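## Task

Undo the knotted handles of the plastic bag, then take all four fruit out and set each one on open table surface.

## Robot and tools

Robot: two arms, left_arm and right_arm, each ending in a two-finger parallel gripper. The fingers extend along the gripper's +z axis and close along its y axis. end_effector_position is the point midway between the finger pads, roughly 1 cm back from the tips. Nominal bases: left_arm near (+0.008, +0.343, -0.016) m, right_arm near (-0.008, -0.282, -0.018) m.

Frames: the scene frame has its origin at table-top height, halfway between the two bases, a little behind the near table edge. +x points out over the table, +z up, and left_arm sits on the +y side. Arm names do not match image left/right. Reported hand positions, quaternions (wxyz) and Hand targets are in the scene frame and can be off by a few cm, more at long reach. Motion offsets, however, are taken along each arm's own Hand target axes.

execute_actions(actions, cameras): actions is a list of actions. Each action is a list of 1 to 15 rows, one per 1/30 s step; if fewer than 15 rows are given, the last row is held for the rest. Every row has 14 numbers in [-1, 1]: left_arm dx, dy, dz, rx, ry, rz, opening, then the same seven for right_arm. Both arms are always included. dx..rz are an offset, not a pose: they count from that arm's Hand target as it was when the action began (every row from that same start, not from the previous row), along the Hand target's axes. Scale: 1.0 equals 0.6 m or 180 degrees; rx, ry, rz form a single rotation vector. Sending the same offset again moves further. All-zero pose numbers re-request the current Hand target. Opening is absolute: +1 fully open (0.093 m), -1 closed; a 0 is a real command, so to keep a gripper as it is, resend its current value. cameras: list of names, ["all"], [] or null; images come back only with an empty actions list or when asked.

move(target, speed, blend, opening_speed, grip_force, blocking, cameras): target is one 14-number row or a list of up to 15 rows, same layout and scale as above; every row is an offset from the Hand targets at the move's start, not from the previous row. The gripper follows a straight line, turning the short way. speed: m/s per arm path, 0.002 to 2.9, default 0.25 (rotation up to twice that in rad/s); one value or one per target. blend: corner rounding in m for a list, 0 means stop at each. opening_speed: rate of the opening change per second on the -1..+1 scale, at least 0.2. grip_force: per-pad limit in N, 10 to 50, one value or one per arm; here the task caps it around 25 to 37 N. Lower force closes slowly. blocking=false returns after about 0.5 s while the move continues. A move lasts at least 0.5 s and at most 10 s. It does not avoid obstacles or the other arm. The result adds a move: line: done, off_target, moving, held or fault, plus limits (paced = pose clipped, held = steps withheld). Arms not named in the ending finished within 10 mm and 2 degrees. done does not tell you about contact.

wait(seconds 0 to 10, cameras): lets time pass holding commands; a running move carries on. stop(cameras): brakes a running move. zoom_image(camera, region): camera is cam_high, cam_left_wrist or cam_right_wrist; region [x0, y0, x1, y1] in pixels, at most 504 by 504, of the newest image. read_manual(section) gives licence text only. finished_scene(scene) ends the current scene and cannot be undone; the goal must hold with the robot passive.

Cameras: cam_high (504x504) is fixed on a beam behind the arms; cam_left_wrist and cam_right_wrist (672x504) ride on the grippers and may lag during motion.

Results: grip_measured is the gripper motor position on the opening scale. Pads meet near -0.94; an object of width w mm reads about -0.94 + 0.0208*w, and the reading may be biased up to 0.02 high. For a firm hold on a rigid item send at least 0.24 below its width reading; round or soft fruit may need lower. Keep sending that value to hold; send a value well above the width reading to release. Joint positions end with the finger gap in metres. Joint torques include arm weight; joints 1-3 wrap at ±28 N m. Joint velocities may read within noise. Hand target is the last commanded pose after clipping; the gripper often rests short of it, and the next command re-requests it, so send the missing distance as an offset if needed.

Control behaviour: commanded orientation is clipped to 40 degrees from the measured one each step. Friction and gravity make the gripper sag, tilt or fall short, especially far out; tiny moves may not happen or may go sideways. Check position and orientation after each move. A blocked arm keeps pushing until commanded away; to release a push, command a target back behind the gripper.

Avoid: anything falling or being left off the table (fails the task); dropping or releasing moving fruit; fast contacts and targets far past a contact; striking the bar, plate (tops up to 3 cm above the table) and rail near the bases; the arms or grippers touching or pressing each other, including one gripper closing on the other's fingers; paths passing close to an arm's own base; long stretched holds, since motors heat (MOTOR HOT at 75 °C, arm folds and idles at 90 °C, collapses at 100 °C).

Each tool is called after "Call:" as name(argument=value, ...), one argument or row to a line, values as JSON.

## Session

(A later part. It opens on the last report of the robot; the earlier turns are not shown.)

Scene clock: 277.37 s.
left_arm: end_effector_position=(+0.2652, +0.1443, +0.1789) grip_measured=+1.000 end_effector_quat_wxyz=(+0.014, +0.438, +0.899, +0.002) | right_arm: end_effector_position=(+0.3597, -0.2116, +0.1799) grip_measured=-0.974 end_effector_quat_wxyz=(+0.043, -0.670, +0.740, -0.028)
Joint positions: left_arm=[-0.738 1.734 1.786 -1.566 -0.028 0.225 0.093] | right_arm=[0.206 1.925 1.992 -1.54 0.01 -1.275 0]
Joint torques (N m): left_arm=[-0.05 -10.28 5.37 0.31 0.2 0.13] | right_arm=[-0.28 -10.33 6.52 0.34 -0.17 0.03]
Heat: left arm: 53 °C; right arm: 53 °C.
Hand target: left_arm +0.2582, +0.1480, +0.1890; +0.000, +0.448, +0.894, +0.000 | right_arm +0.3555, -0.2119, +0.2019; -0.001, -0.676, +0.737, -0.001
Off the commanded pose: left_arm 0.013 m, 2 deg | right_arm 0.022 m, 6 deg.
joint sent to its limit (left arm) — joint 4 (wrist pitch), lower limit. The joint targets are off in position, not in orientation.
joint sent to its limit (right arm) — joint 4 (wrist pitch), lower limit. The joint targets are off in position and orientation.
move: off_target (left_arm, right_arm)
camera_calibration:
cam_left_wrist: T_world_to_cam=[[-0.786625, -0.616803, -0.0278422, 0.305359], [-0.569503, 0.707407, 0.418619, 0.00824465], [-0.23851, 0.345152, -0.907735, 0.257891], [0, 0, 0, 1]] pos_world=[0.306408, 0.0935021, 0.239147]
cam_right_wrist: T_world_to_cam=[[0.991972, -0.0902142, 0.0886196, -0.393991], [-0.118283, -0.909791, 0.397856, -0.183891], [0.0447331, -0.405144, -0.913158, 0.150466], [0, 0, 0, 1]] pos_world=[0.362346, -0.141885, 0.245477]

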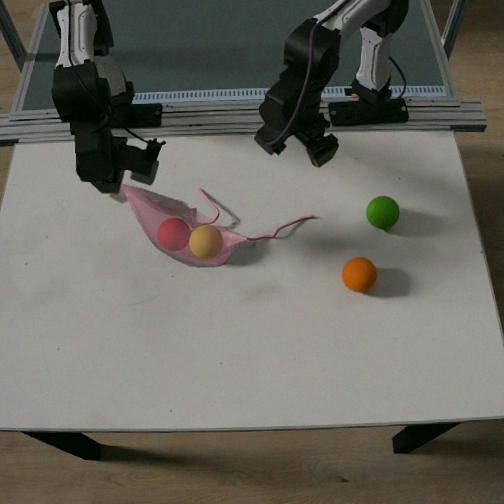

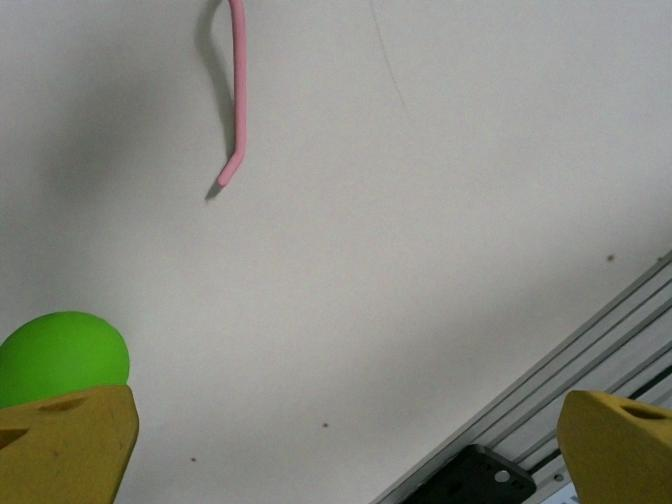

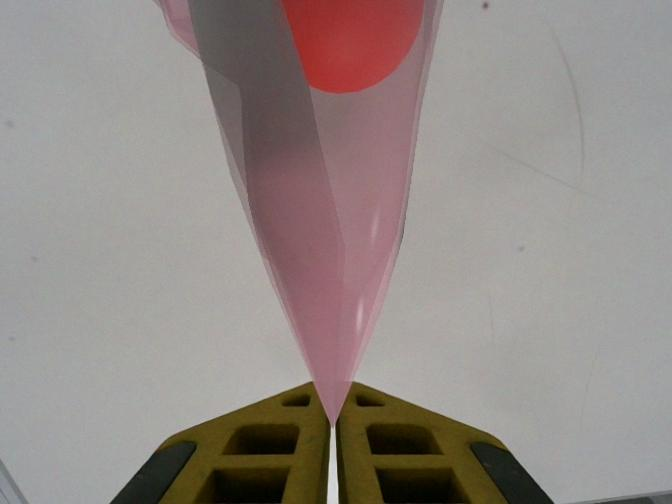

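Working. Continue up and slightly -y.

Call:
move(
  target=[0,0,0,0,0,0,1,0.1,0,-0.1,0,0,0,-1],
  speed=0.06,
  cameras=["cam_high"],
)

Call:
move(
  target=[0,0,0,0,0,0,1,0.1,0,-0.08,0,0,0,-1],
  speed=0.06,
  cameras=["all"],
)

Call:
zoom_image(
  camera="cam_high",
  region=[60, 150, 260, 310],
)

Scene clock: 281.43 s.
left_arm: end_effector_position=(+0.2652, +0.1443, +0.1789) grip_measured=+1.000 end_effector_quat_wxyz=(+0.014, +0.438, +0.899, +0.002) | right_arm: end_effector_position=(+0.3578, -0.2713, +0.2416) grip_measured=-0.974 end_effector_quat_wxyz=(+0.110, -0.663, +0.734, -0.093)
Joint positions: left_arm=[-0.738 1.734 1.786 -1.566 -0.028 0.225 0.093] | right_arm=[0.048 1.789 2.043 -1.54 0.01 -1.433 0]
Joint torques (N m): left_arm=[-0.12 -10.28 5.33 0.28 0.18 0.16] | right_arm=[-0.17 -8.98 6.56 0.78 -0.11 0.04]
Heat: left arm: 52 °C; right arm: 53 °C.
Hand target: left_arm +0.2582, +0.1480, +0.1890; +0.000, +0.448, +0.894, +0.000 | right_arm +0.3504, -0.2716, +0.2620; -0.001, -0.676, +0.737, -0.001
Off the commanded pose: left_arm 0.013 m, 2 deg | right_arm 0.022 m, 17 deg.
joint sent to its limit (left arm) — joint 4 (wrist pitch), lower limit. The joint targets are off in position, not in orientation.
joint sent to its limit (right arm) — joint 4 (wrist pitch), lower limit. The joint targets are off in position and orientation.
move: off_target (left_arm, right_arm)
Images, in order (width x height): cam_high 504x504.

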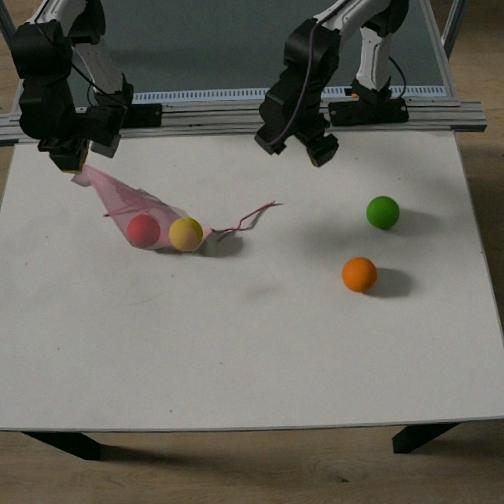

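Scene clock: 284.83 s.
left_arm: end_effector_position=(+0.2652, +0.1443, +0.1789) grip_measured=+1.000 end_effector_quat_wxyz=(+0.014, +0.438, +0.899, +0.002) | right_arm: end_effector_position=(+0.3556, -0.3319, +0.2884) grip_measured=-0.974 end_effector_quat_wxyz=(+0.141, -0.655, +0.724, -0.165)
Joint positions: left_arm=[-0.738 1.734 1.786 -1.566 -0.028 0.225 0.093] | right_arm=[-0.117 1.74 2.144 -1.54 0.01 -1.599 0]
Joint torques (N m): left_arm=[-0.14 -10.26 5.29 0.31 0.19 0.12] | right_arm=[-0.55 -8.5 6.31 1.07 -0.11 0.05]
Heat: left arm: 52 °C; right arm: 53 °C.
Hand target: left_arm +0.2582, +0.1480, +0.1890; +0.000, +0.448, +0.894, +0.000 | right_arm +0.3451, -0.3312, +0.3102; -0.001, -0.676, +0.737, -0.001
Off the commanded pose: left_arm 0.013 m, 2 deg | right_arm 0.024 m, 25 deg.
joint sent to its limit (left arm) — joint 4 (wrist pitch), lower limit. The joint targets are off in position, not in orientation.
joint sent to its limit (right arm) — joint 4 (wrist pitch), lower limit. The joint targets are off in position and orientation.
move: off_target (left_arm, right_arm)
camera_calibration:
cam_left_wrist: T_world_to_cam=[[-0.786625, -0.616803, -0.0278422, 0.305359], [-0.569503, 0.707407, 0.418619, 0.00824465], [-0.23851, 0.345152, -0.907735, 0.257891], [0, 0, 0, 1]] pos_world=[0.306408, 0.0935021, 0.239147]
cam_right_wrist: T_world_to_cam=[[0.907028, -0.0789422, 0.413605, -0.47009], [-0.259232, -0.878738, 0.400772, -0.277421], [0.331813, -0.470731, -0.817504, 0.0494493], [0, 0, 0, 1]] pos_world=[0.33806, -0.257613, 0.346039]

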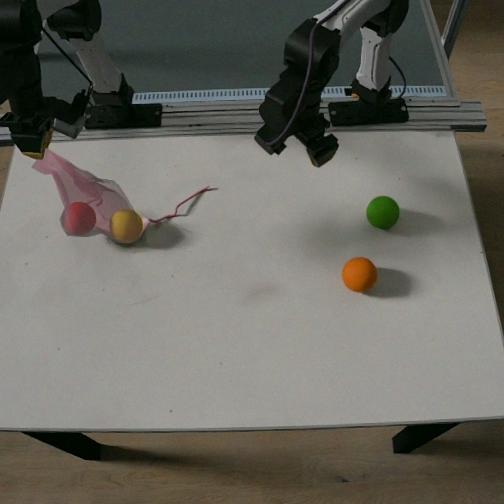

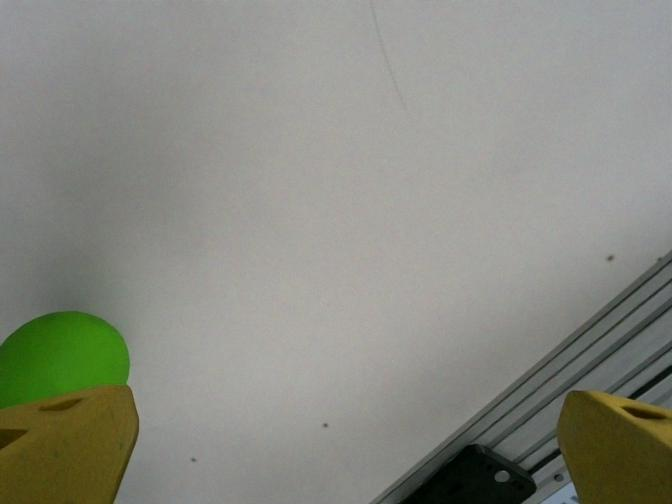

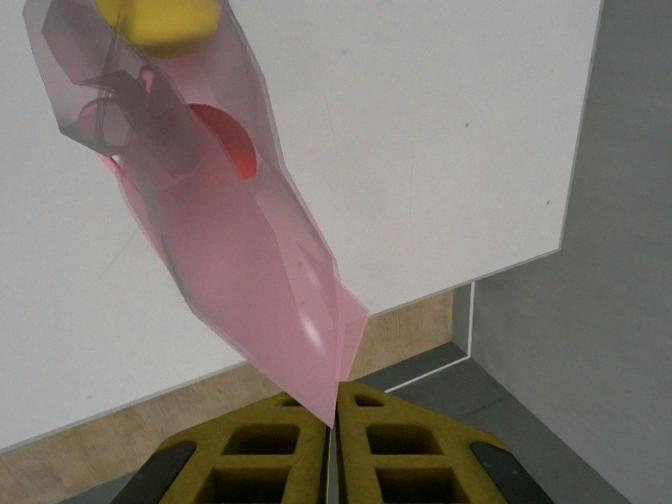

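Scaled by 2.520 from the camera's 504x504 image, which has a finer 720x720 frame.

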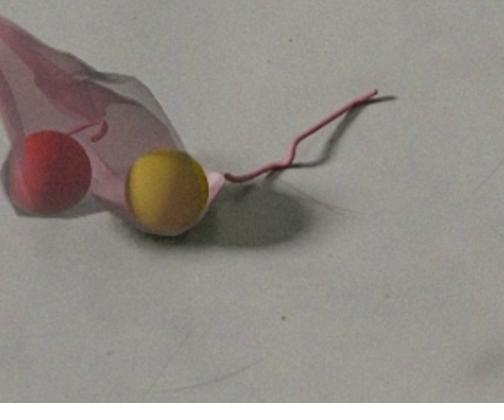

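Call:
move(
  target=[0,0,0,0,0,0,1,-0.2,0,-0.08,0,0,0,-1],
  speed=0.1,
  cameras=["all"],
)

Call:
zoom_image(
  camera="cam_high",
  region=[60, 150, 260, 310],
)

Scene clock: 288.90 s.
left_arm: end_effector_position=(+0.2652, +0.1443, +0.1789) grip_measured=+1.000 end_effector_quat_wxyz=(+0.014, +0.438, +0.899, +0.002) | right_arm: end_effector_position=(+0.3573, -0.2165, +0.3548) grip_measured=-0.974 end_effector_quat_wxyz=(-0.264, +0.643, -0.696, +0.180)
Joint positions: left_arm=[-0.738 1.734 1.786 -1.566 -0.028 0.225 0.093] | right_arm=[0.21 1.732 2.348 -1.542 0.039 -1.306 0]
Joint torques (N m): left_arm=[-0.18 -10.28 5.23 0.32 0.19 0.13] | right_arm=[0.4 -4.22 5.65 1.54 -0.19 0.24]
Heat: left arm: 51 °C; right arm: 52 °C.
Hand target: left_arm +0.2582, +0.1480, +0.1890; +0.000, +0.448, +0.894, +0.000 | right_arm +0.3556, -0.2115, +0.3579; +0.001, +0.676, -0.737, +0.001
Off the commanded pose: left_arm 0.013 m, 2 deg | right_arm 0.006 m, 37 deg.
joint sent to its limit (left arm) — joint 4 (wrist pitch), lower limit. The joint targets are off in position, not in orientation.
joint sent to its limit (right arm) — joint 4 (wrist pitch), lower limit. The joint targets are off in position and orientation.
move: off_target (left_arm, right_arm)
camera_calibration:
cam_left_wrist: T_world_to_cam=[[-0.786625, -0.616803, -0.0278422, 0.305359], [-0.569503, 0.707407, 0.418619, 0.00824465], [-0.23851, 0.345152, -0.907735, 0.257891], [0, 0, 0, 1]] pos_world=[0.306408, 0.0935021, 0.239147]
cam_right_wrist: T_world_to_cam=[[0.806776, -0.0960793, 0.582994, -0.518075], [-0.272651, -0.935896, 0.22307, -0.146779], [0.524189, -0.338922, -0.781254, 0.104444], [0, 0, 0, 1]] pos_world=[0.323202, -0.151748, 0.416374]

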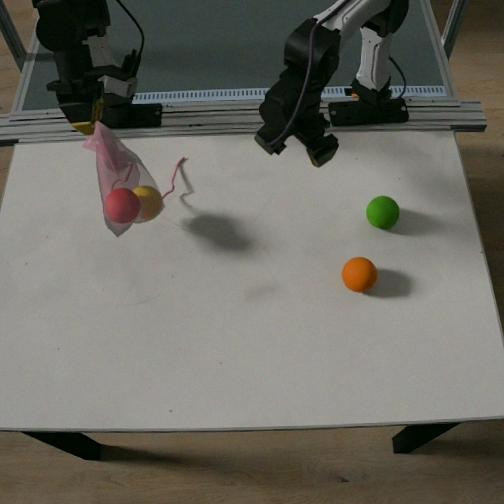

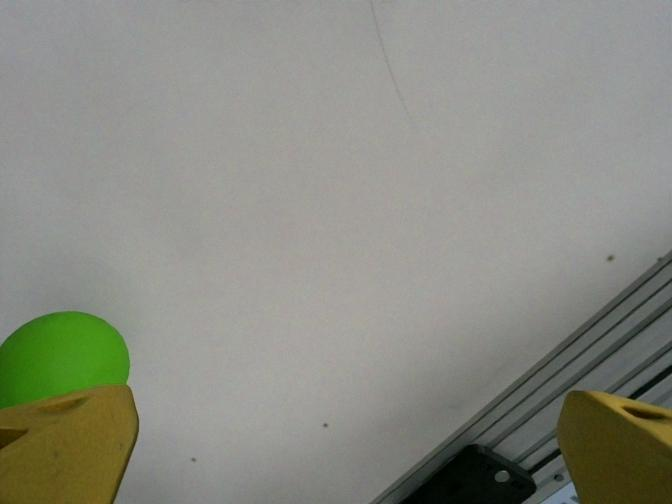

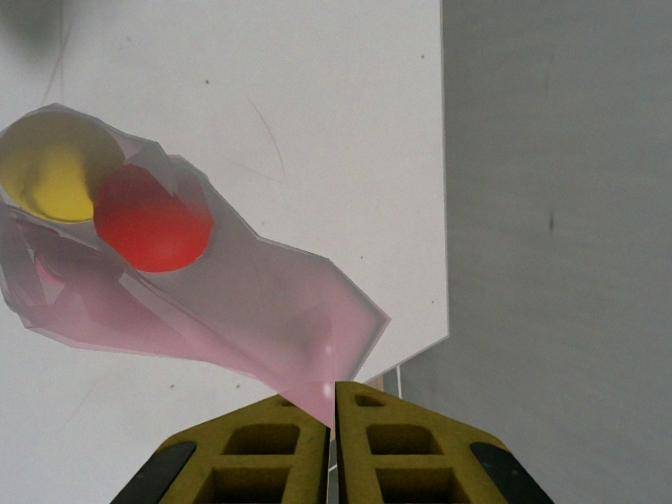

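Scaled by 2.520 from the camera's 504x504 image, which has a finer 720x720 frame.

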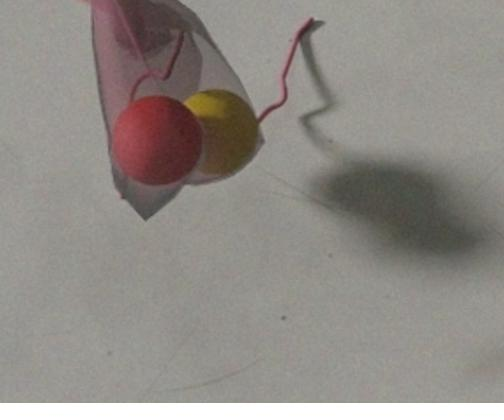

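Call:
move(
  target=[
    [0.05,0,0,0,0,0,1,-0.25,0,0,0,0,0,-1],
    [0.05,0,0,0,0,0,1,-0.2,0,0.2,0,0,0,-1],
    [0.05,0,0,0,0,0,1,0.05,0,0.5,0,0,0,-1],
  ],
  speed=[0.15,0.1,0.1],
  blend=0.03,
  cameras=["all"],
)

Call:
zoom_image(
  camera="cam_high",
  region=[100, 150, 300, 310],
)

Scene clock: 295.70 s.
left_arm: end_effector_position=(+0.2475, +0.1679, +0.1786) grip_measured=+1.000 end_effector_quat_wxyz=(+0.007, +0.439, +0.898, +0.004) | right_arm: end_effector_position=(+0.3503, -0.2453, +0.0421) grip_measured=-0.974 end_effector_quat_wxyz=(-0.027, -0.671, +0.741, +0.009)
Joint positions: left_arm=[-0.713 1.636 1.673 -1.566 -0.028 0.251 0.093] | right_arm=[0.123 1.994 1.54 -1.174 0.024 -1.356 0]
Joint torques (N m): left_arm=[0.03 -9.92 5.19 0.29 0.2 0.18] | right_arm=[-0.13 -11.64 4.07 0.3 -0.24 -0.03]
Heat: left arm: 51 °C; right arm: 51 °C.
Hand target: left_arm +0.2403, +0.1721, +0.1891; +0.000, +0.448, +0.894, +0.000 | right_arm +0.3528, -0.2421, +0.0580; -0.001, -0.676, +0.737, -0.001
Off the commanded pose: left_arm 0.013 m, 1 deg | right_arm 0.016 m, 3 deg.
joint sent to its limit (left arm) — joint 4 (wrist pitch), lower limit. The joint targets are off in position, not in orientation.
move: off_target (left_arm, right_arm); limits=paced
camera_calibration:
cam_left_wrist: T_world_to_cam=[[-0.787962, -0.615206, -0.0252404, 0.305597], [-0.563297, 0.703712, 0.432998, -0.0218493], [-0.248621, 0.355404, -0.901042, 0.244955], [0, 0, 0, 1]] pos_world=[0.289392, 0.116322, 0.237889]
cam_right_wrist: T_world_to_cam=[[0.994074, -0.090595, -0.0600808, -0.370063], [-0.0543388, -0.892798, 0.447168, -0.181102], [-0.0941512, -0.441254, -0.89243, 0.0502081], [0, 0, 0, 1]] pos_world=[0.362757, -0.173058, 0.103556]

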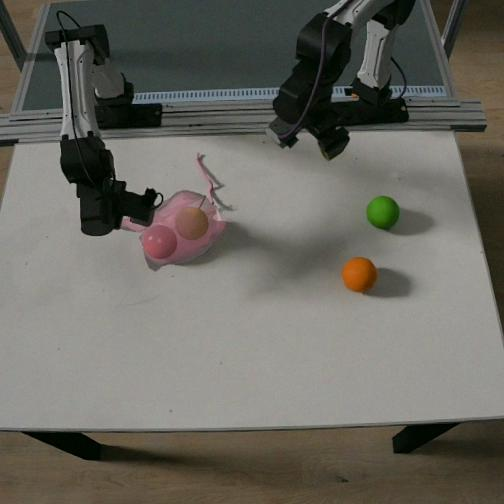

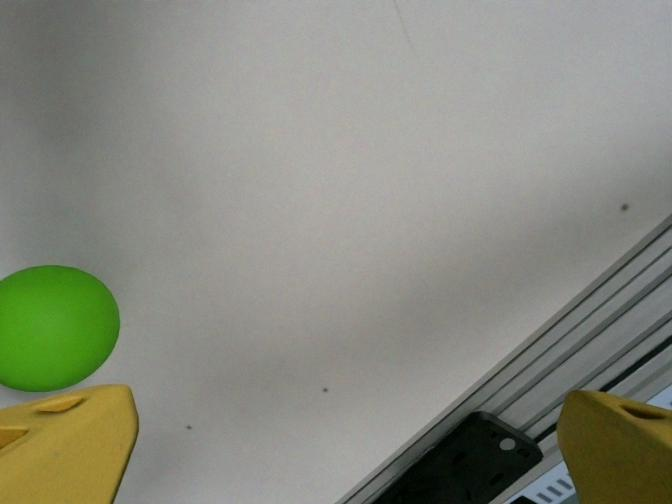

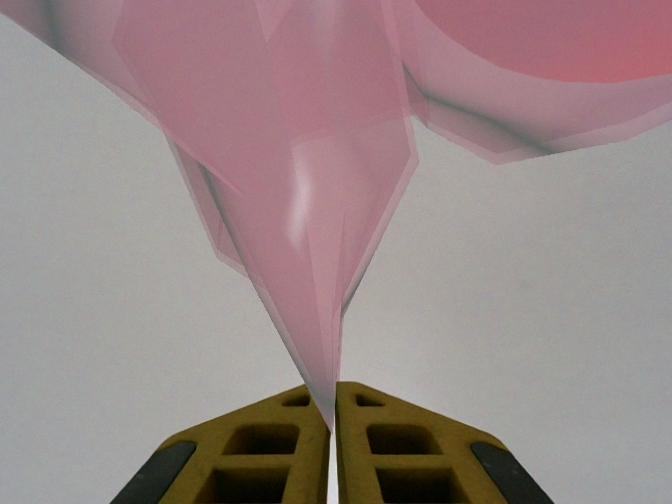

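Scaled by 2.520 from the camera's 504x504 image, which has a finer 720x720 frame.

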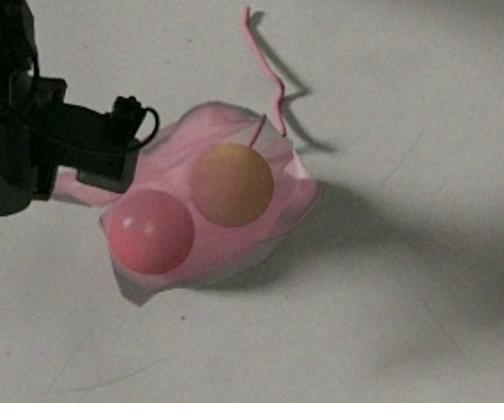

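Call:
move(
  target=[-0.52,0.027,-0.02,0,0,0,1,0,0,0,0,0,0,-1],
  cameras=["all"],
)

Scene clock: 298.20 s.
left_arm: end_effector_position=(+0.4341, -0.0547, +0.1812) grip_measured=+1.000 end_effector_quat_wxyz=(+0.272, +0.437, +0.854, -0.076) | right_arm: end_effector_position=(+0.3504, -0.2453, +0.0421) grip_measured=-0.974 end_effector_quat_wxyz=(-0.027, -0.671, +0.741, +0.009)
Joint positions: left_arm=[-0.82 2.487 2.834 -1.317 -0.028 0.195 0.093] | right_arm=[0.123 1.994 1.54 -1.174 0.024 -1.356 0]
Joint torques (N m): left_arm=[-1.26 -13.7 8.25 2.04 0.09 -0.3] | right_arm=[-0.02 -11.67 4.14 0.3 -0.22 0.01]
Heat: left arm: 51 °C; right arm: 51 °C.
Hand target: left_arm +0.4401, -0.0681, +0.2007; +0.000, +0.448, +0.894, +0.000 | right_arm +0.3529, -0.2421, +0.0580; -0.001, -0.676, +0.737, -0.001
Off the commanded pose: left_arm 0.024 m, 33 deg | right_arm 0.016 m, 3 deg.
elbow stopped short (left arm): the move would have taken joint 3 (elbow) straighter than the controller allows.
move: off_target (left_arm, right_arm)
camera_calibration:
cam_left_wrist: T_world_to_cam=[[-0.782775, -0.611176, -0.11716, 0.33032], [-0.602005, 0.791394, -0.106234, 0.358099], [0.157647, -0.0126269, -0.987415, 0.191923], [0, 0, 0, 1]] pos_world=[0.443888, -0.0790906, 0.266251]
cam_right_wrist: T_world_to_cam=[[0.994102, -0.0905817, -0.0596388, -0.370216], [-0.0545284, -0.892811, 0.447118, -0.181025], [-0.093747, -0.441229, -0.892484, 0.0500816], [0, 0, 0, 1]] pos_world=[0.362856, -0.173058, 0.103557]

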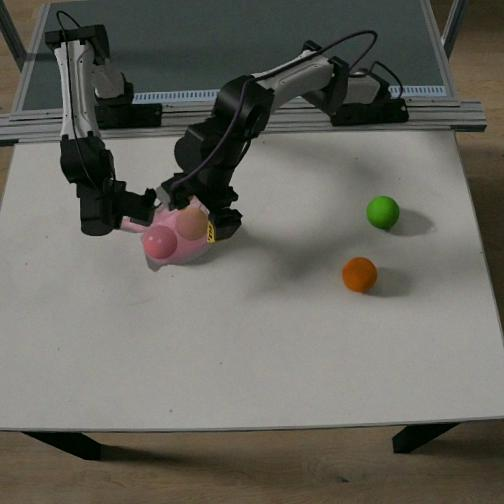

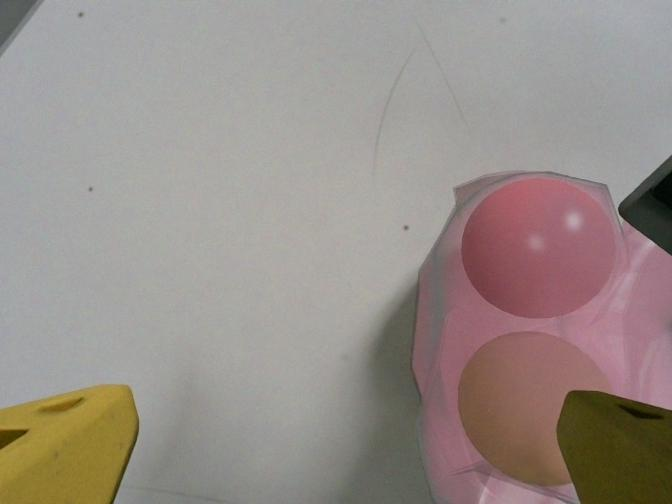

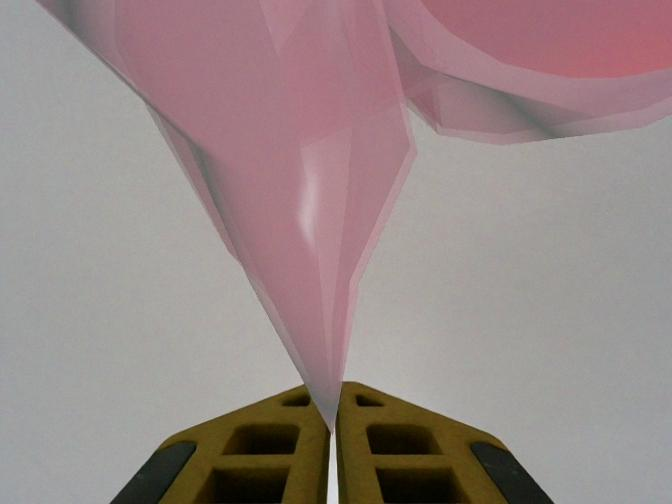

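Call:
move(
  target=[
    [0.45,0,0,0,0,0,1,0,0,0,0,0,0,-0.6],
    [0.45,0,0,0,0,0,1,0,0,-0.18,0,0,0,1],
    [0.45,0,0,0,0,0,1,-0.159,-0.058,-0.18,0,0,0,1],
  ],
  speed=0.25,
  cameras=["all"],
)

Scene clock: 304.07 s.
left_arm: end_effector_position=(+0.2859, +0.1439, +0.1900) grip_measured=+1.000 end_effector_quat_wxyz=(+0.040, +0.438, +0.898, -0.003) | right_arm: end_effector_position=(+0.3944, -0.1531, +0.1634) grip_measured=+1.000 end_effector_quat_wxyz=(-0.050, +0.679, -0.732, +0.032)
Joint positions: left_arm=[-0.699 1.763 1.866 -1.563 -0.026 0.265 0.093] | right_arm=[0.33 2.122 2.21 -1.547 0.023 -1.175 0.093]
Joint torques (N m): left_arm=[-0.14 -10.65 5.35 0.38 0.2 0.17] | right_arm=[-0.32 -7.72 6.69 0.45 -0.25 0.27]
Heat: left arm: 51 °C; right arm: 51 °C.
Hand target: left_arm +0.2784, +0.1481, +0.2010; +0.000, +0.448, +0.894, +0.000 | right_arm +0.3959, -0.1499, +0.1657; +0.001, +0.676, -0.737, +0.001
Off the commanded pose: left_arm 0.014 m, 5 deg | right_arm 0.004 m, 7 deg.
joint sent to its limit (left arm) — joint 4 (wrist pitch), lower limit. The joint targets are off in position and orientation.
joint sent to its limit (right arm) — joint 4 (wrist pitch), lower limit. The joint targets are off in position and orientation.
move: off_target (left_arm, right_arm); target 2's new opening was sent with right_arm's hand 0.014 m and 1 deg from that target
camera_calibration:
cam_left_wrist: T_world_to_cam=[[-0.785708, -0.617193, -0.0416585, 0.32405], [-0.585491, 0.720236, 0.372102, 0.0273323], [-0.199655, 0.316755, -0.927256, 0.269817], [0, 0, 0, 1]] pos_world=[0.324482, 0.0948498, 0.253518]
cam_right_wrist: T_world_to_cam=[[0.992296, -0.0671458, 0.104116, -0.420739], [-0.103201, -0.912955, 0.394795, -0.125986], [0.0685441, -0.402499, -0.912851, 0.148396], [0, 0, 0, 1]] pos_world=[0.394324, -0.0835413, 0.229007]

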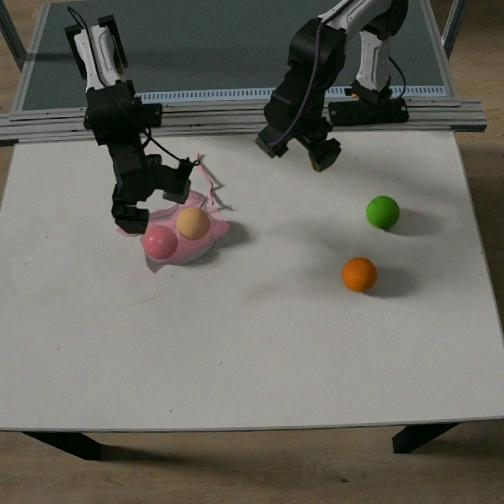

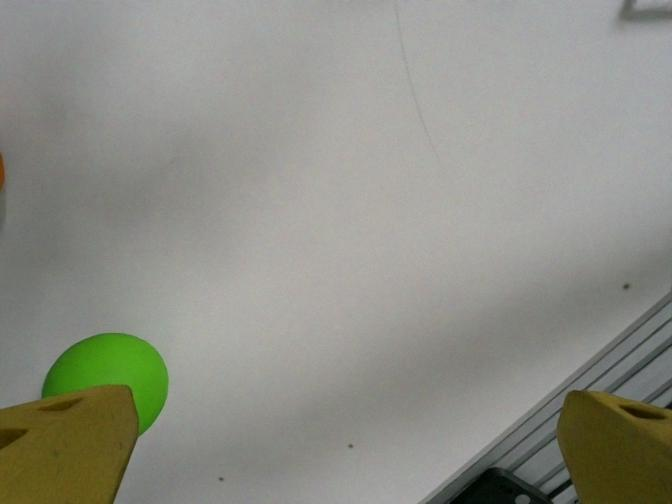

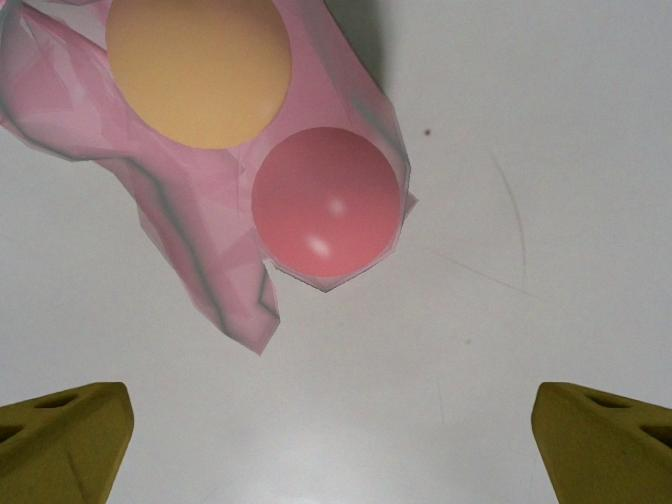

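Call:
move(
  target=[
    [0,0,0,0,0,0,1,-0.025,-0.012,0,0,0,0,1],
    [0,0,0,0,0,0,1,-0.025,-0.012,0.195,0,0,0,1],
    [0,0,0,0,0,0,1,-0.025,-0.012,0.195,0,0,0,-0.15],
    [0,0,0,0,0,0,1,-0.025,-0.012,0.06,0,0,0,-0.15],
  ],
  speed=0.1,
  opening_speed=0.7,
  cameras=["all"],
)

Scene clock: 311.33 s.
left_arm: end_effector_position=(+0.2859, +0.1439, +0.1900) grip_measured=+1.000 end_effector_quat_wxyz=(+0.040, +0.438, +0.898, -0.003) | right_arm: end_effector_position=(+0.4048, -0.1362, +0.1185) grip_measured=-0.149 end_effector_quat_wxyz=(-0.015, +0.678, -0.735, +0.004)
Joint positions: left_arm=[-0.699 1.763 1.866 -1.563 -0.026 0.265 0.093] | right_arm=[0.35 2.258 2.253 -1.54 0.001 -1.149 0.038]
Joint torques (N m): left_arm=[-0.18 -10.63 5.41 0.35 0.2 0.18] | right_arm=[0.16 -10.28 6.57 0.15 -0.05 0.28]
Motor temperatures (°C): left_arm=[24 50 42 30 24 25 29] | right_arm=[25 51 36 32 26 24 26]
Heat: left arm: 50 °C; right arm: 51 °C.
Hand target: left_arm +0.2784, +0.1481, +0.2010; +0.000, +0.448, +0.894, +0.000 | right_arm +0.4043, -0.1356, +0.1297; +0.001, +0.675, -0.737, +0.001
Off the commanded pose: left_arm 0.014 m, 5 deg | right_arm 0.011 m, 2 deg.
joint sent to its limit (left arm) — joint 4 (wrist pitch), lower limit. The joint targets are off in position and orientation.
joint sent to its limit (right arm) — joint 4 (wrist pitch), lower limit. The joint targets are off in position, not in orientation.
move: off_target (left_arm, right_arm)
camera_calibration:
cam_left_wrist: T_world_to_cam=[[-0.785708, -0.617193, -0.0416585, 0.32405], [-0.585491, 0.720236, 0.372102, 0.0273323], [-0.199655, 0.316755, -0.927256, 0.269817], [0, 0, 0, 1]] pos_world=[0.324482, 0.0948498, 0.253518]
cam_right_wrist: T_world_to_cam=[[0.997358, -0.0709236, 0.0157113, -0.417395], [-0.0711626, -0.910469, 0.40741, -0.105845], [-0.0145903, -0.407451, -0.91311, 0.146587], [0, 0, 0, 1]] pos_world=[0.410899, -0.066245, 0.183531]

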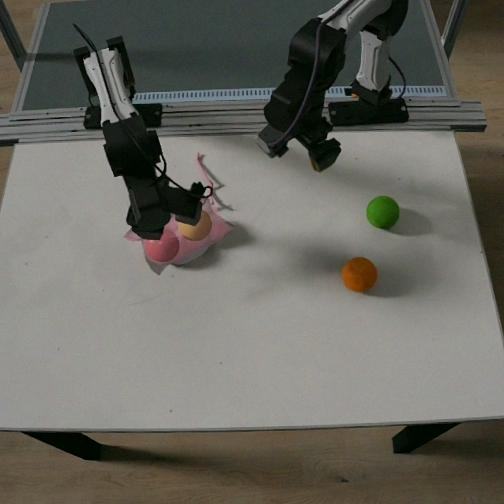

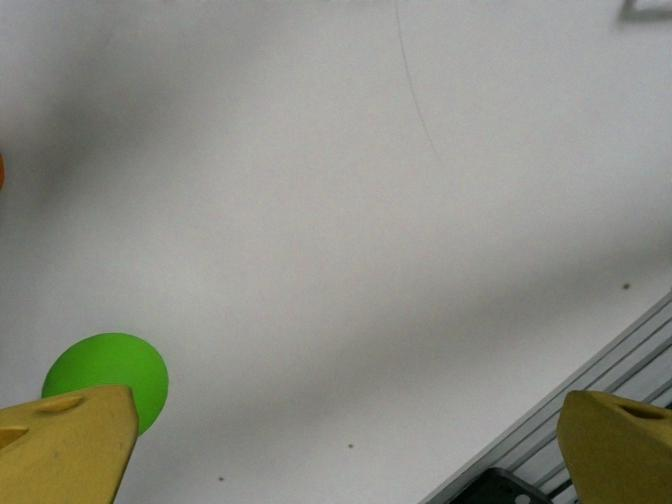

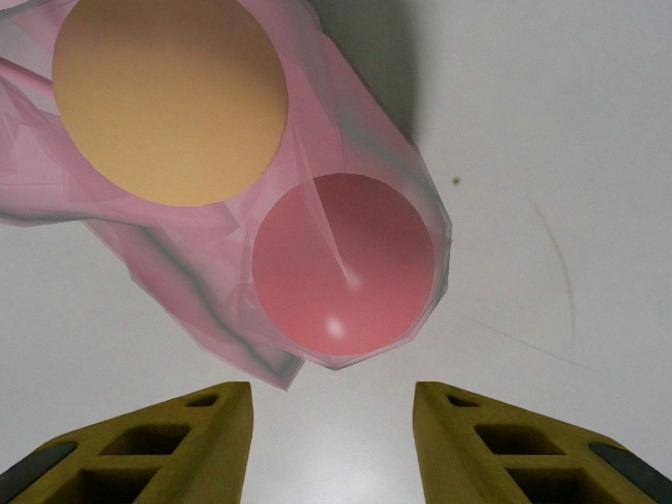

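Call:
move(
  target=[
    [0,0,0,0,0,0,1,-0.01,-0.008,0,0,0,0,1],
    [0,0,0,0,0,0,1,-0.01,-0.008,0.158,0,0,0,1],
    [0,0,0,0,0,0,1,-0.01,-0.008,0.158,0,0,0,-0.15],
  ],
  speed=0.1,
  opening_speed=0.7,
  cameras=["all"],
)

Scene clock: 317.67 s.
left_arm: end_effector_position=(+0.2859, +0.1439, +0.1900) grip_measured=+1.000 end_effector_quat_wxyz=(+0.040, +0.438, +0.898, -0.003) | right_arm: end_effector_position=(+0.4093, -0.1334, +0.0412) grip_measured=+0.415 end_effector_quat_wxyz=(-0.003, +0.676, -0.737, -0.002)
Joint positions: left_arm=[-0.699 1.763 1.866 -1.563 -0.026 0.265 0.093] | right_arm=[0.351 2.281 1.983 -1.273 0.001 -1.141 0.065]
Joint torques (N m): left_arm=[-0.13 -10.62 5.33 0.34 0.18 0.15] | right_arm=[0.49 -8.53 4.7 0.47 0 0.2]
Heat: left arm: 50 °C; right arm: 50 °C.
Hand target: left_arm +0.2784, +0.1481, +0.2010; +0.000, +0.448, +0.894, +0.000 | right_arm +0.4096, -0.1303, +0.0349; +0.001, +0.676, -0.737, +0.001
Off the commanded pose: left_arm 0.014 m, 5 deg | right_arm 0.007 m, 1 deg.
joint sent to its limit (left arm) — joint 4 (wrist pitch), lower limit. The joint targets are off in position and orientation.
move: off_target (left_arm)
camera_calibration:
cam_left_wrist: T_world_to_cam=[[-0.785708, -0.617193, -0.0416585, 0.32405], [-0.585491, 0.720236, 0.372102, 0.0273323], [-0.199655, 0.316755, -0.927256, 0.269817], [0, 0, 0, 1]] pos_world=[0.324482, 0.0948498, 0.253518]
cam_right_wrist: T_world_to_cam=[[0.997038, -0.0764405, -0.00849681, -0.420091], [-0.0659429, -0.906475, 0.417078, -0.0733968], [-0.0395838, -0.415282, -0.908831, 0.0861928], [0, 0, 0, 1]] pos_world=[0.417419, -0.06285, 0.105377]

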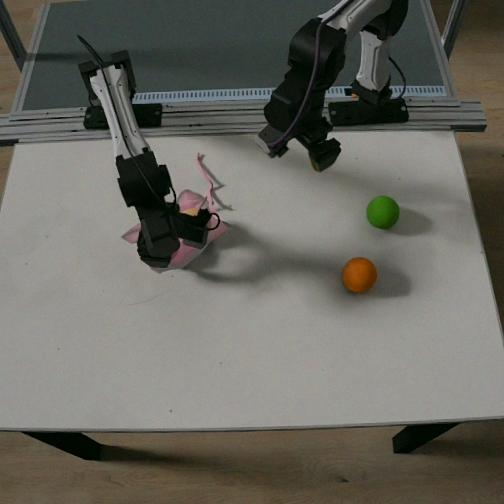

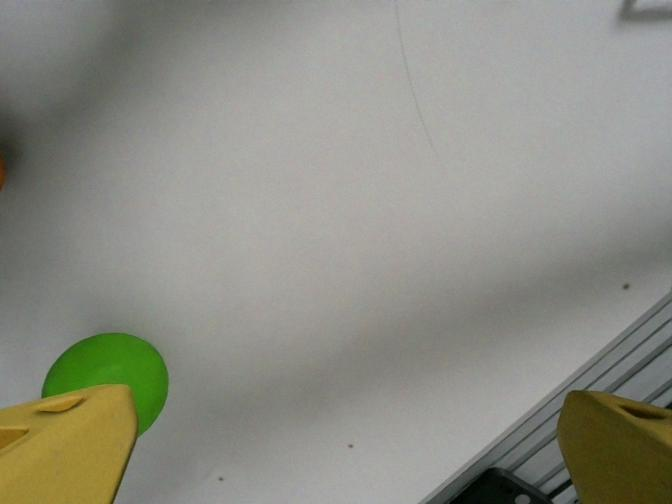

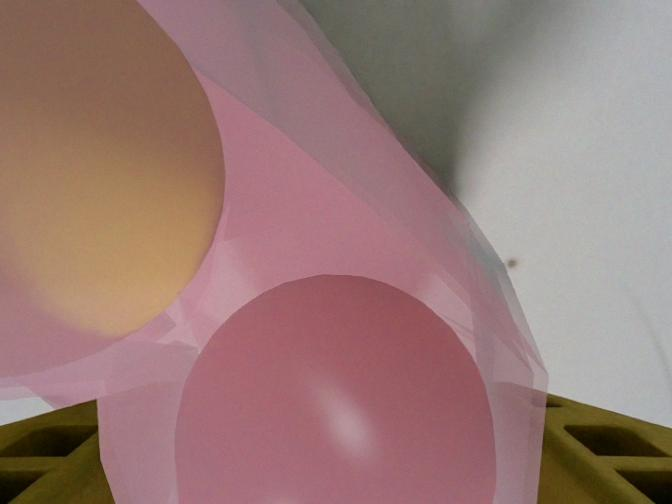

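Held. Lift slowly.

Call:
move(
  target=[
    [0,0,0,0,0,0,1,0,0,-0.37,0,0,0,-0.15],
  ],
  speed=0.1,
  cameras=["all"],
)

Call:
zoom_image(
  camera="cam_high",
  region=[100, 130, 300, 290],
)

Scene clock: 320.67 s.
left_arm: end_effector_position=(+0.2859, +0.1439, +0.1900) grip_measured=+1.000 end_effector_quat_wxyz=(+0.040, +0.438, +0.898, -0.003) | right_arm: end_effector_position=(+0.4190, -0.1311, +0.2312) grip_measured=+0.415 end_effector_quat_wxyz=(-0.166, +0.664, -0.725, +0.067)
Joint positions: left_arm=[-0.699 1.763 1.866 -1.563 -0.026 0.265 0.093] | right_arm=[0.351 2.119 2.443 -1.54 0.001 -1.141 0.065]
Joint torques (N m): left_arm=[-0.01 -10.63 5.16 0.39 0.2 0.16] | right_arm=[1.01 -11.62 6.41 0.95 -0.05 0.26]
Heat: left arm: 50 °C; right arm: 51 °C.
Hand target: left_arm +0.2784, +0.1481, +0.2010; +0.000, +0.448, +0.894, +0.000 | right_arm +0.4098, -0.1298, +0.2569; -0.001, -0.676, +0.737, -0.001
Off the commanded pose: left_arm 0.014 m, 5 deg | right_arm 0.027 m, 21 deg.
joint sent to its limit (left arm) — joint 4 (wrist pitch), lower limit. The joint targets are off in position and orientation.
joint sent to its limit (right arm) — joint 4 (wrist pitch), lower limit. The joint targets are off in position and orientation.
move: off_target (left_arm, right_arm)
camera_calibration:
cam_left_wrist: T_world_to_cam=[[-0.785708, -0.617193, -0.0416585, 0.32405], [-0.585491, 0.720236, 0.372102, 0.0273323], [-0.199655, 0.316755, -0.927256, 0.269817], [0, 0, 0, 1]] pos_world=[0.324482, 0.0948498, 0.253518]
cam_right_wrist: T_world_to_cam=[[0.945805, -0.096826, 0.309965, -0.482836], [-0.183108, -0.947315, 0.262803, -0.0705631], [0.268188, -0.305318, -0.913705, 0.1468], [0, 0, 0, 1]] pos_world=[0.404378, -0.068776, 0.302338]

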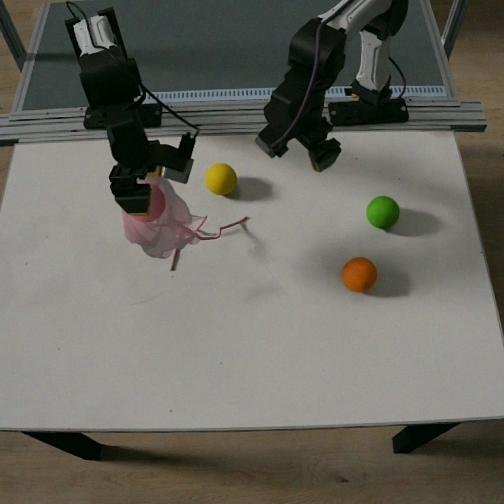

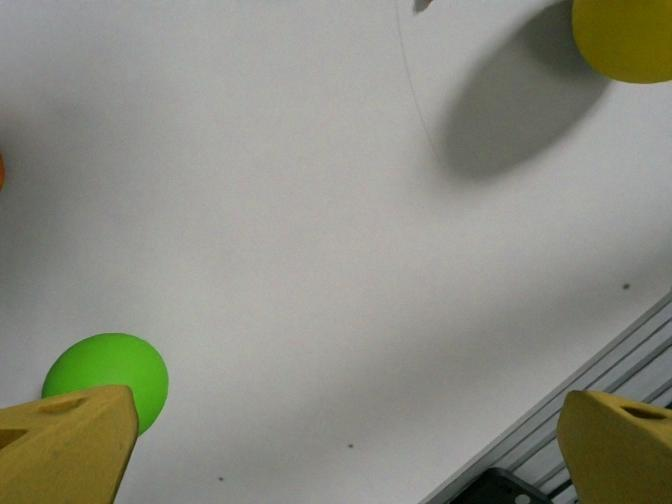

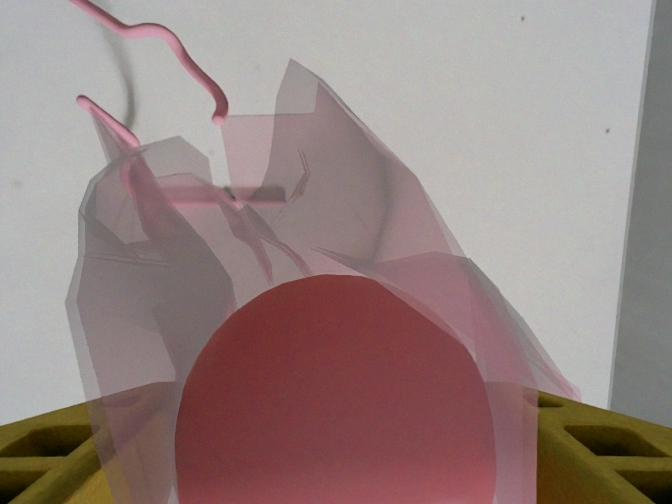

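Scaled by 2.520 from the camera's 504x504 image, which has a finer 720x720 frame.

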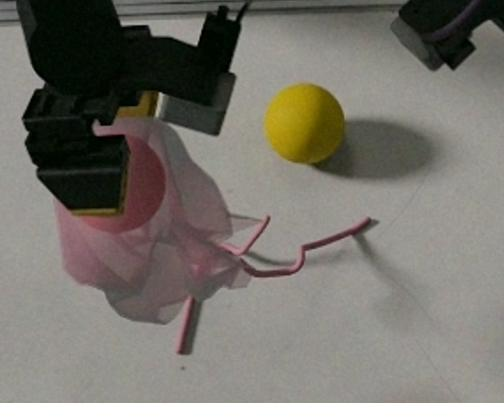

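Call:
move(
  target=[
    [0,0,0,0,0,0,1,0.05,0,0.12,0,0,0,-0.15],
    [0,0,0,0,0,0,1,0.22,0,0.365,0,0,0,-0.15],
    [0,0,0,0,0,0,1,0.22,0,0.365,0,0,0,0.8],
    [0,0,0,0,0,0,1,0.22,0,0.2,0,0,0,0.8],
    [0,0,0,0,0,0,1,0.33,0,0.17,0,0,0,0.3],
  ],
  speed=0.11,
  blend=[0.02,0,0,0.01,0],
  opening_speed=0.6,
  cameras=["all"],
)

Scene clock: 330.73 s.
left_arm: end_effector_position=(+0.2859, +0.1439, +0.1900) grip_measured=+1.000 end_effector_quat_wxyz=(+0.040, +0.438, +0.898, -0.003) | right_arm: end_effector_position=(+0.3958, -0.3275, +0.1309) grip_measured=+0.303 end_effector_quat_wxyz=(+0.005, -0.669, +0.743, +0.002)
Joint positions: left_arm=[-0.699 1.763 1.866 -1.563 -0.026 0.265 0.093] | right_arm=[-0.101 2.131 2.103 -1.541 -0.002 -1.576 0.06]
Joint torques (N m): left_arm=[-0.1 -10.62 5.2 0.38 0.2 0.14] | right_arm=[0.14 -12.37 5.63 0.1 -0.02 0.03]
Heat: left arm: 49 °C; right arm: 51 °C.
Hand target: left_arm +0.2784, +0.1481, +0.2010; +0.000, +0.448, +0.894, +0.000 | right_arm +0.3924, -0.3273, +0.1553; -0.001, -0.676, +0.737, -0.001
Off the commanded pose: left_arm 0.014 m, 5 deg | right_arm 0.025 m, 1 deg.
joint sent to its limit (left arm) — joint 4 (wrist pitch), lower limit. The joint targets are off in position and orientation.
joint sent to its limit (right arm) — joint 4 (wrist pitch), lower limit. The joint targets are off in position, not in orientation.
move: off_target (left_arm, right_arm); target 3's new opening was sent with right_arm's hand 0.012 m and 3 deg from that target; target 5's new opening was sent with right_arm's hand 0.025 m and 1 deg from that target
camera_calibration:
cam_left_wrist: T_world_to_cam=[[-0.785708, -0.617193, -0.0416585, 0.32405], [-0.585491, 0.720236, 0.372102, 0.0273323], [-0.199655, 0.316755, -0.927256, 0.269817], [0, 0, 0, 1]] pos_world=[0.324482, 0.0948498, 0.253518]
cam_right_wrist: T_world_to_cam=[[0.995541, -0.0940888, -0.00668963, -0.426119], [-0.0828567, -0.90618, 0.414695, -0.280573], [-0.0450802, -0.412292, -0.909936, 0.0898754], [0, 0, 0, 1]] pos_world=[0.405023, -0.257288, 0.195282]

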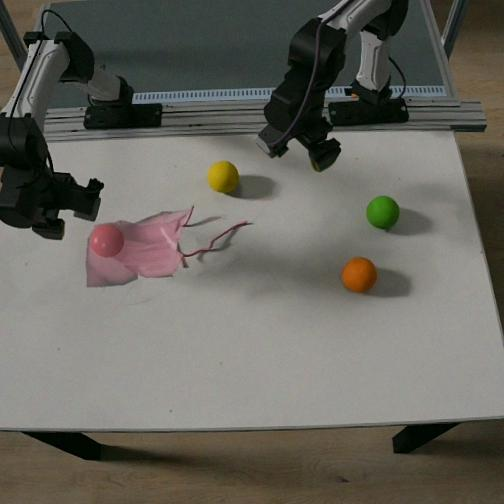

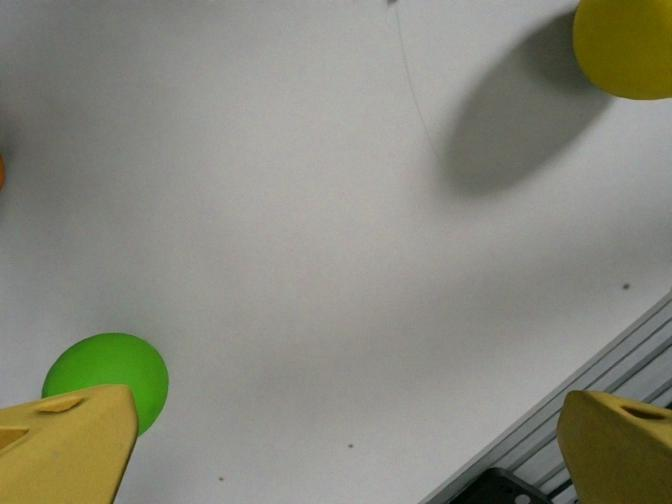

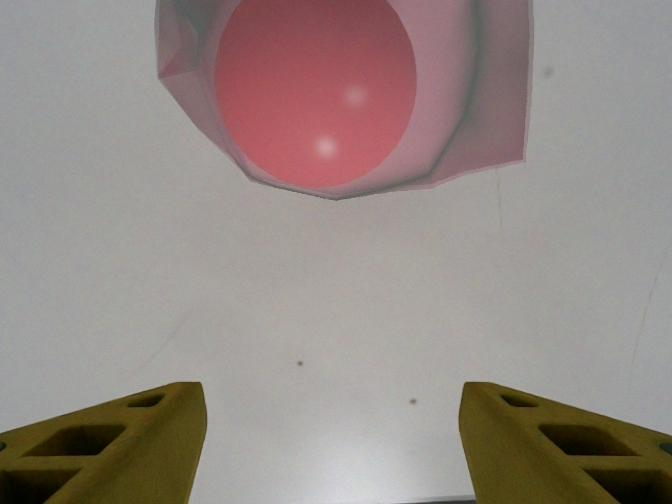

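Call:
move(
  target=[
    [0,0,0,0,0,0,1,-0.056,-0.087,0,0,0,0,0],
    [0,0,0,0,0,0,1,-0.056,-0.087,0.22,0,0,0,0],
    [0,0,0,0,0,0,1,-0.056,-0.087,0.22,0,0,0,-1],
    [0,0,0,0,0,0,1,-0.056,-0.087,0.05,0,0,0,-1],
  ],
  speed=[0.15,0.12,0.1,0.07],
  opening_speed=0.8,
  cameras=["all"],
)

Scene clock: 337.70 s.
left_arm: end_effector_position=(+0.2859, +0.1439, +0.1900) grip_measured=+1.000 end_effector_quat_wxyz=(+0.040, +0.438, +0.898, -0.003) | right_arm: end_effector_position=(+0.4470, -0.2977, +0.1007) grip_measured=-0.975 end_effector_quat_wxyz=(-0.012, +0.679, -0.734, +0.005)
Joint positions: left_arm=[-0.699 1.763 1.866 -1.563 -0.026 0.265 0.093] | right_arm=[-0.025 2.349 2.34 -1.54 -0.002 -1.525 0]
Joint torques (N m): left_arm=[-0.23 -10.58 5.33 0.4 0.23 0.16] | right_arm=[0.09 -12.78 6.71 0.14 0.02 0.21]
Heat: left arm: 49 °C; right arm: 52 °C.
Hand target: left_arm +0.2784, +0.1481, +0.2010; +0.000, +0.448, +0.894, +0.000 | right_arm +0.4473, -0.2984, +0.1252; +0.001, +0.675, -0.737, +0.001
Off the commanded pose: left_arm 0.014 m, 5 deg | right_arm 0.025 m, 2 deg.
joint sent to its limit (left arm) — joint 4 (wrist pitch), lower limit. The joint targets are off in position and orientation.
joint sent to its limit (right arm) — joint 4 (wrist pitch), lower limit. The joint targets are off in position and orientation.
move: off_target (left_arm, right_arm)
camera_calibration:
cam_left_wrist: T_world_to_cam=[[-0.785708, -0.617193, -0.0416585, 0.32405], [-0.585491, 0.720236, 0.372102, 0.0273323], [-0.199655, 0.316755, -0.927256, 0.269817], [0, 0, 0, 1]] pos_world=[0.324482, 0.0948498, 0.253518]
cam_right_wrist: T_world_to_cam=[[0.997508, -0.0691198, 0.0141243, -0.47001], [-0.0687584, -0.907707, 0.413933, -0.24346], [-0.0157902, -0.413873, -0.910198, 0.063403], [0, 0, 0, 1]] pos_world=[0.4531, -0.227236, 0.165124]

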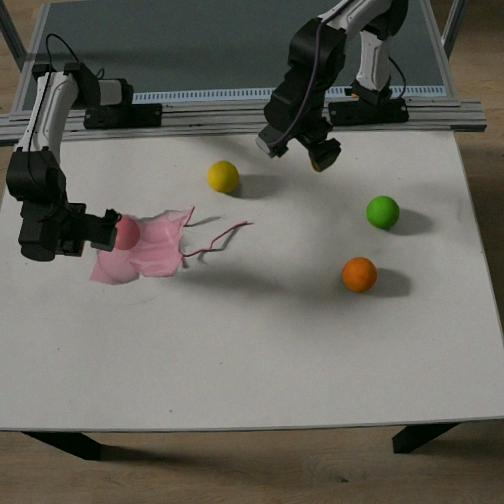

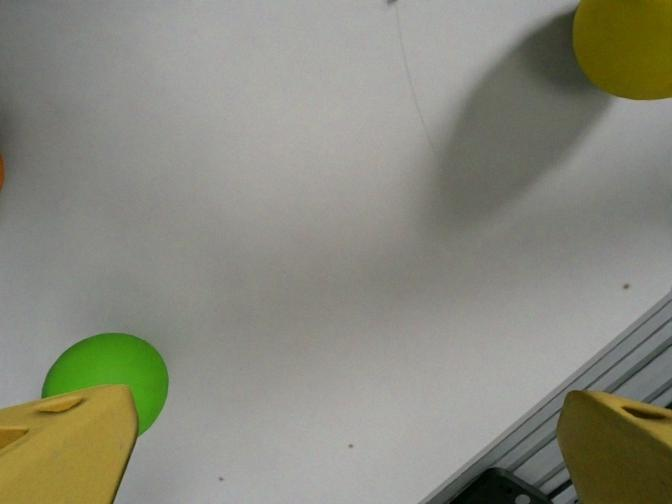

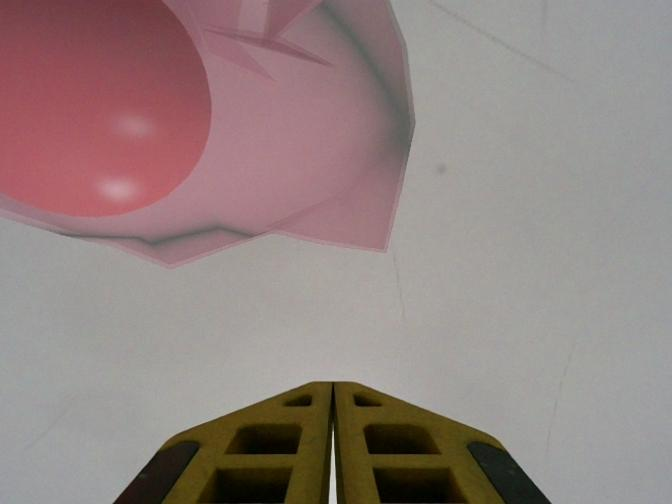

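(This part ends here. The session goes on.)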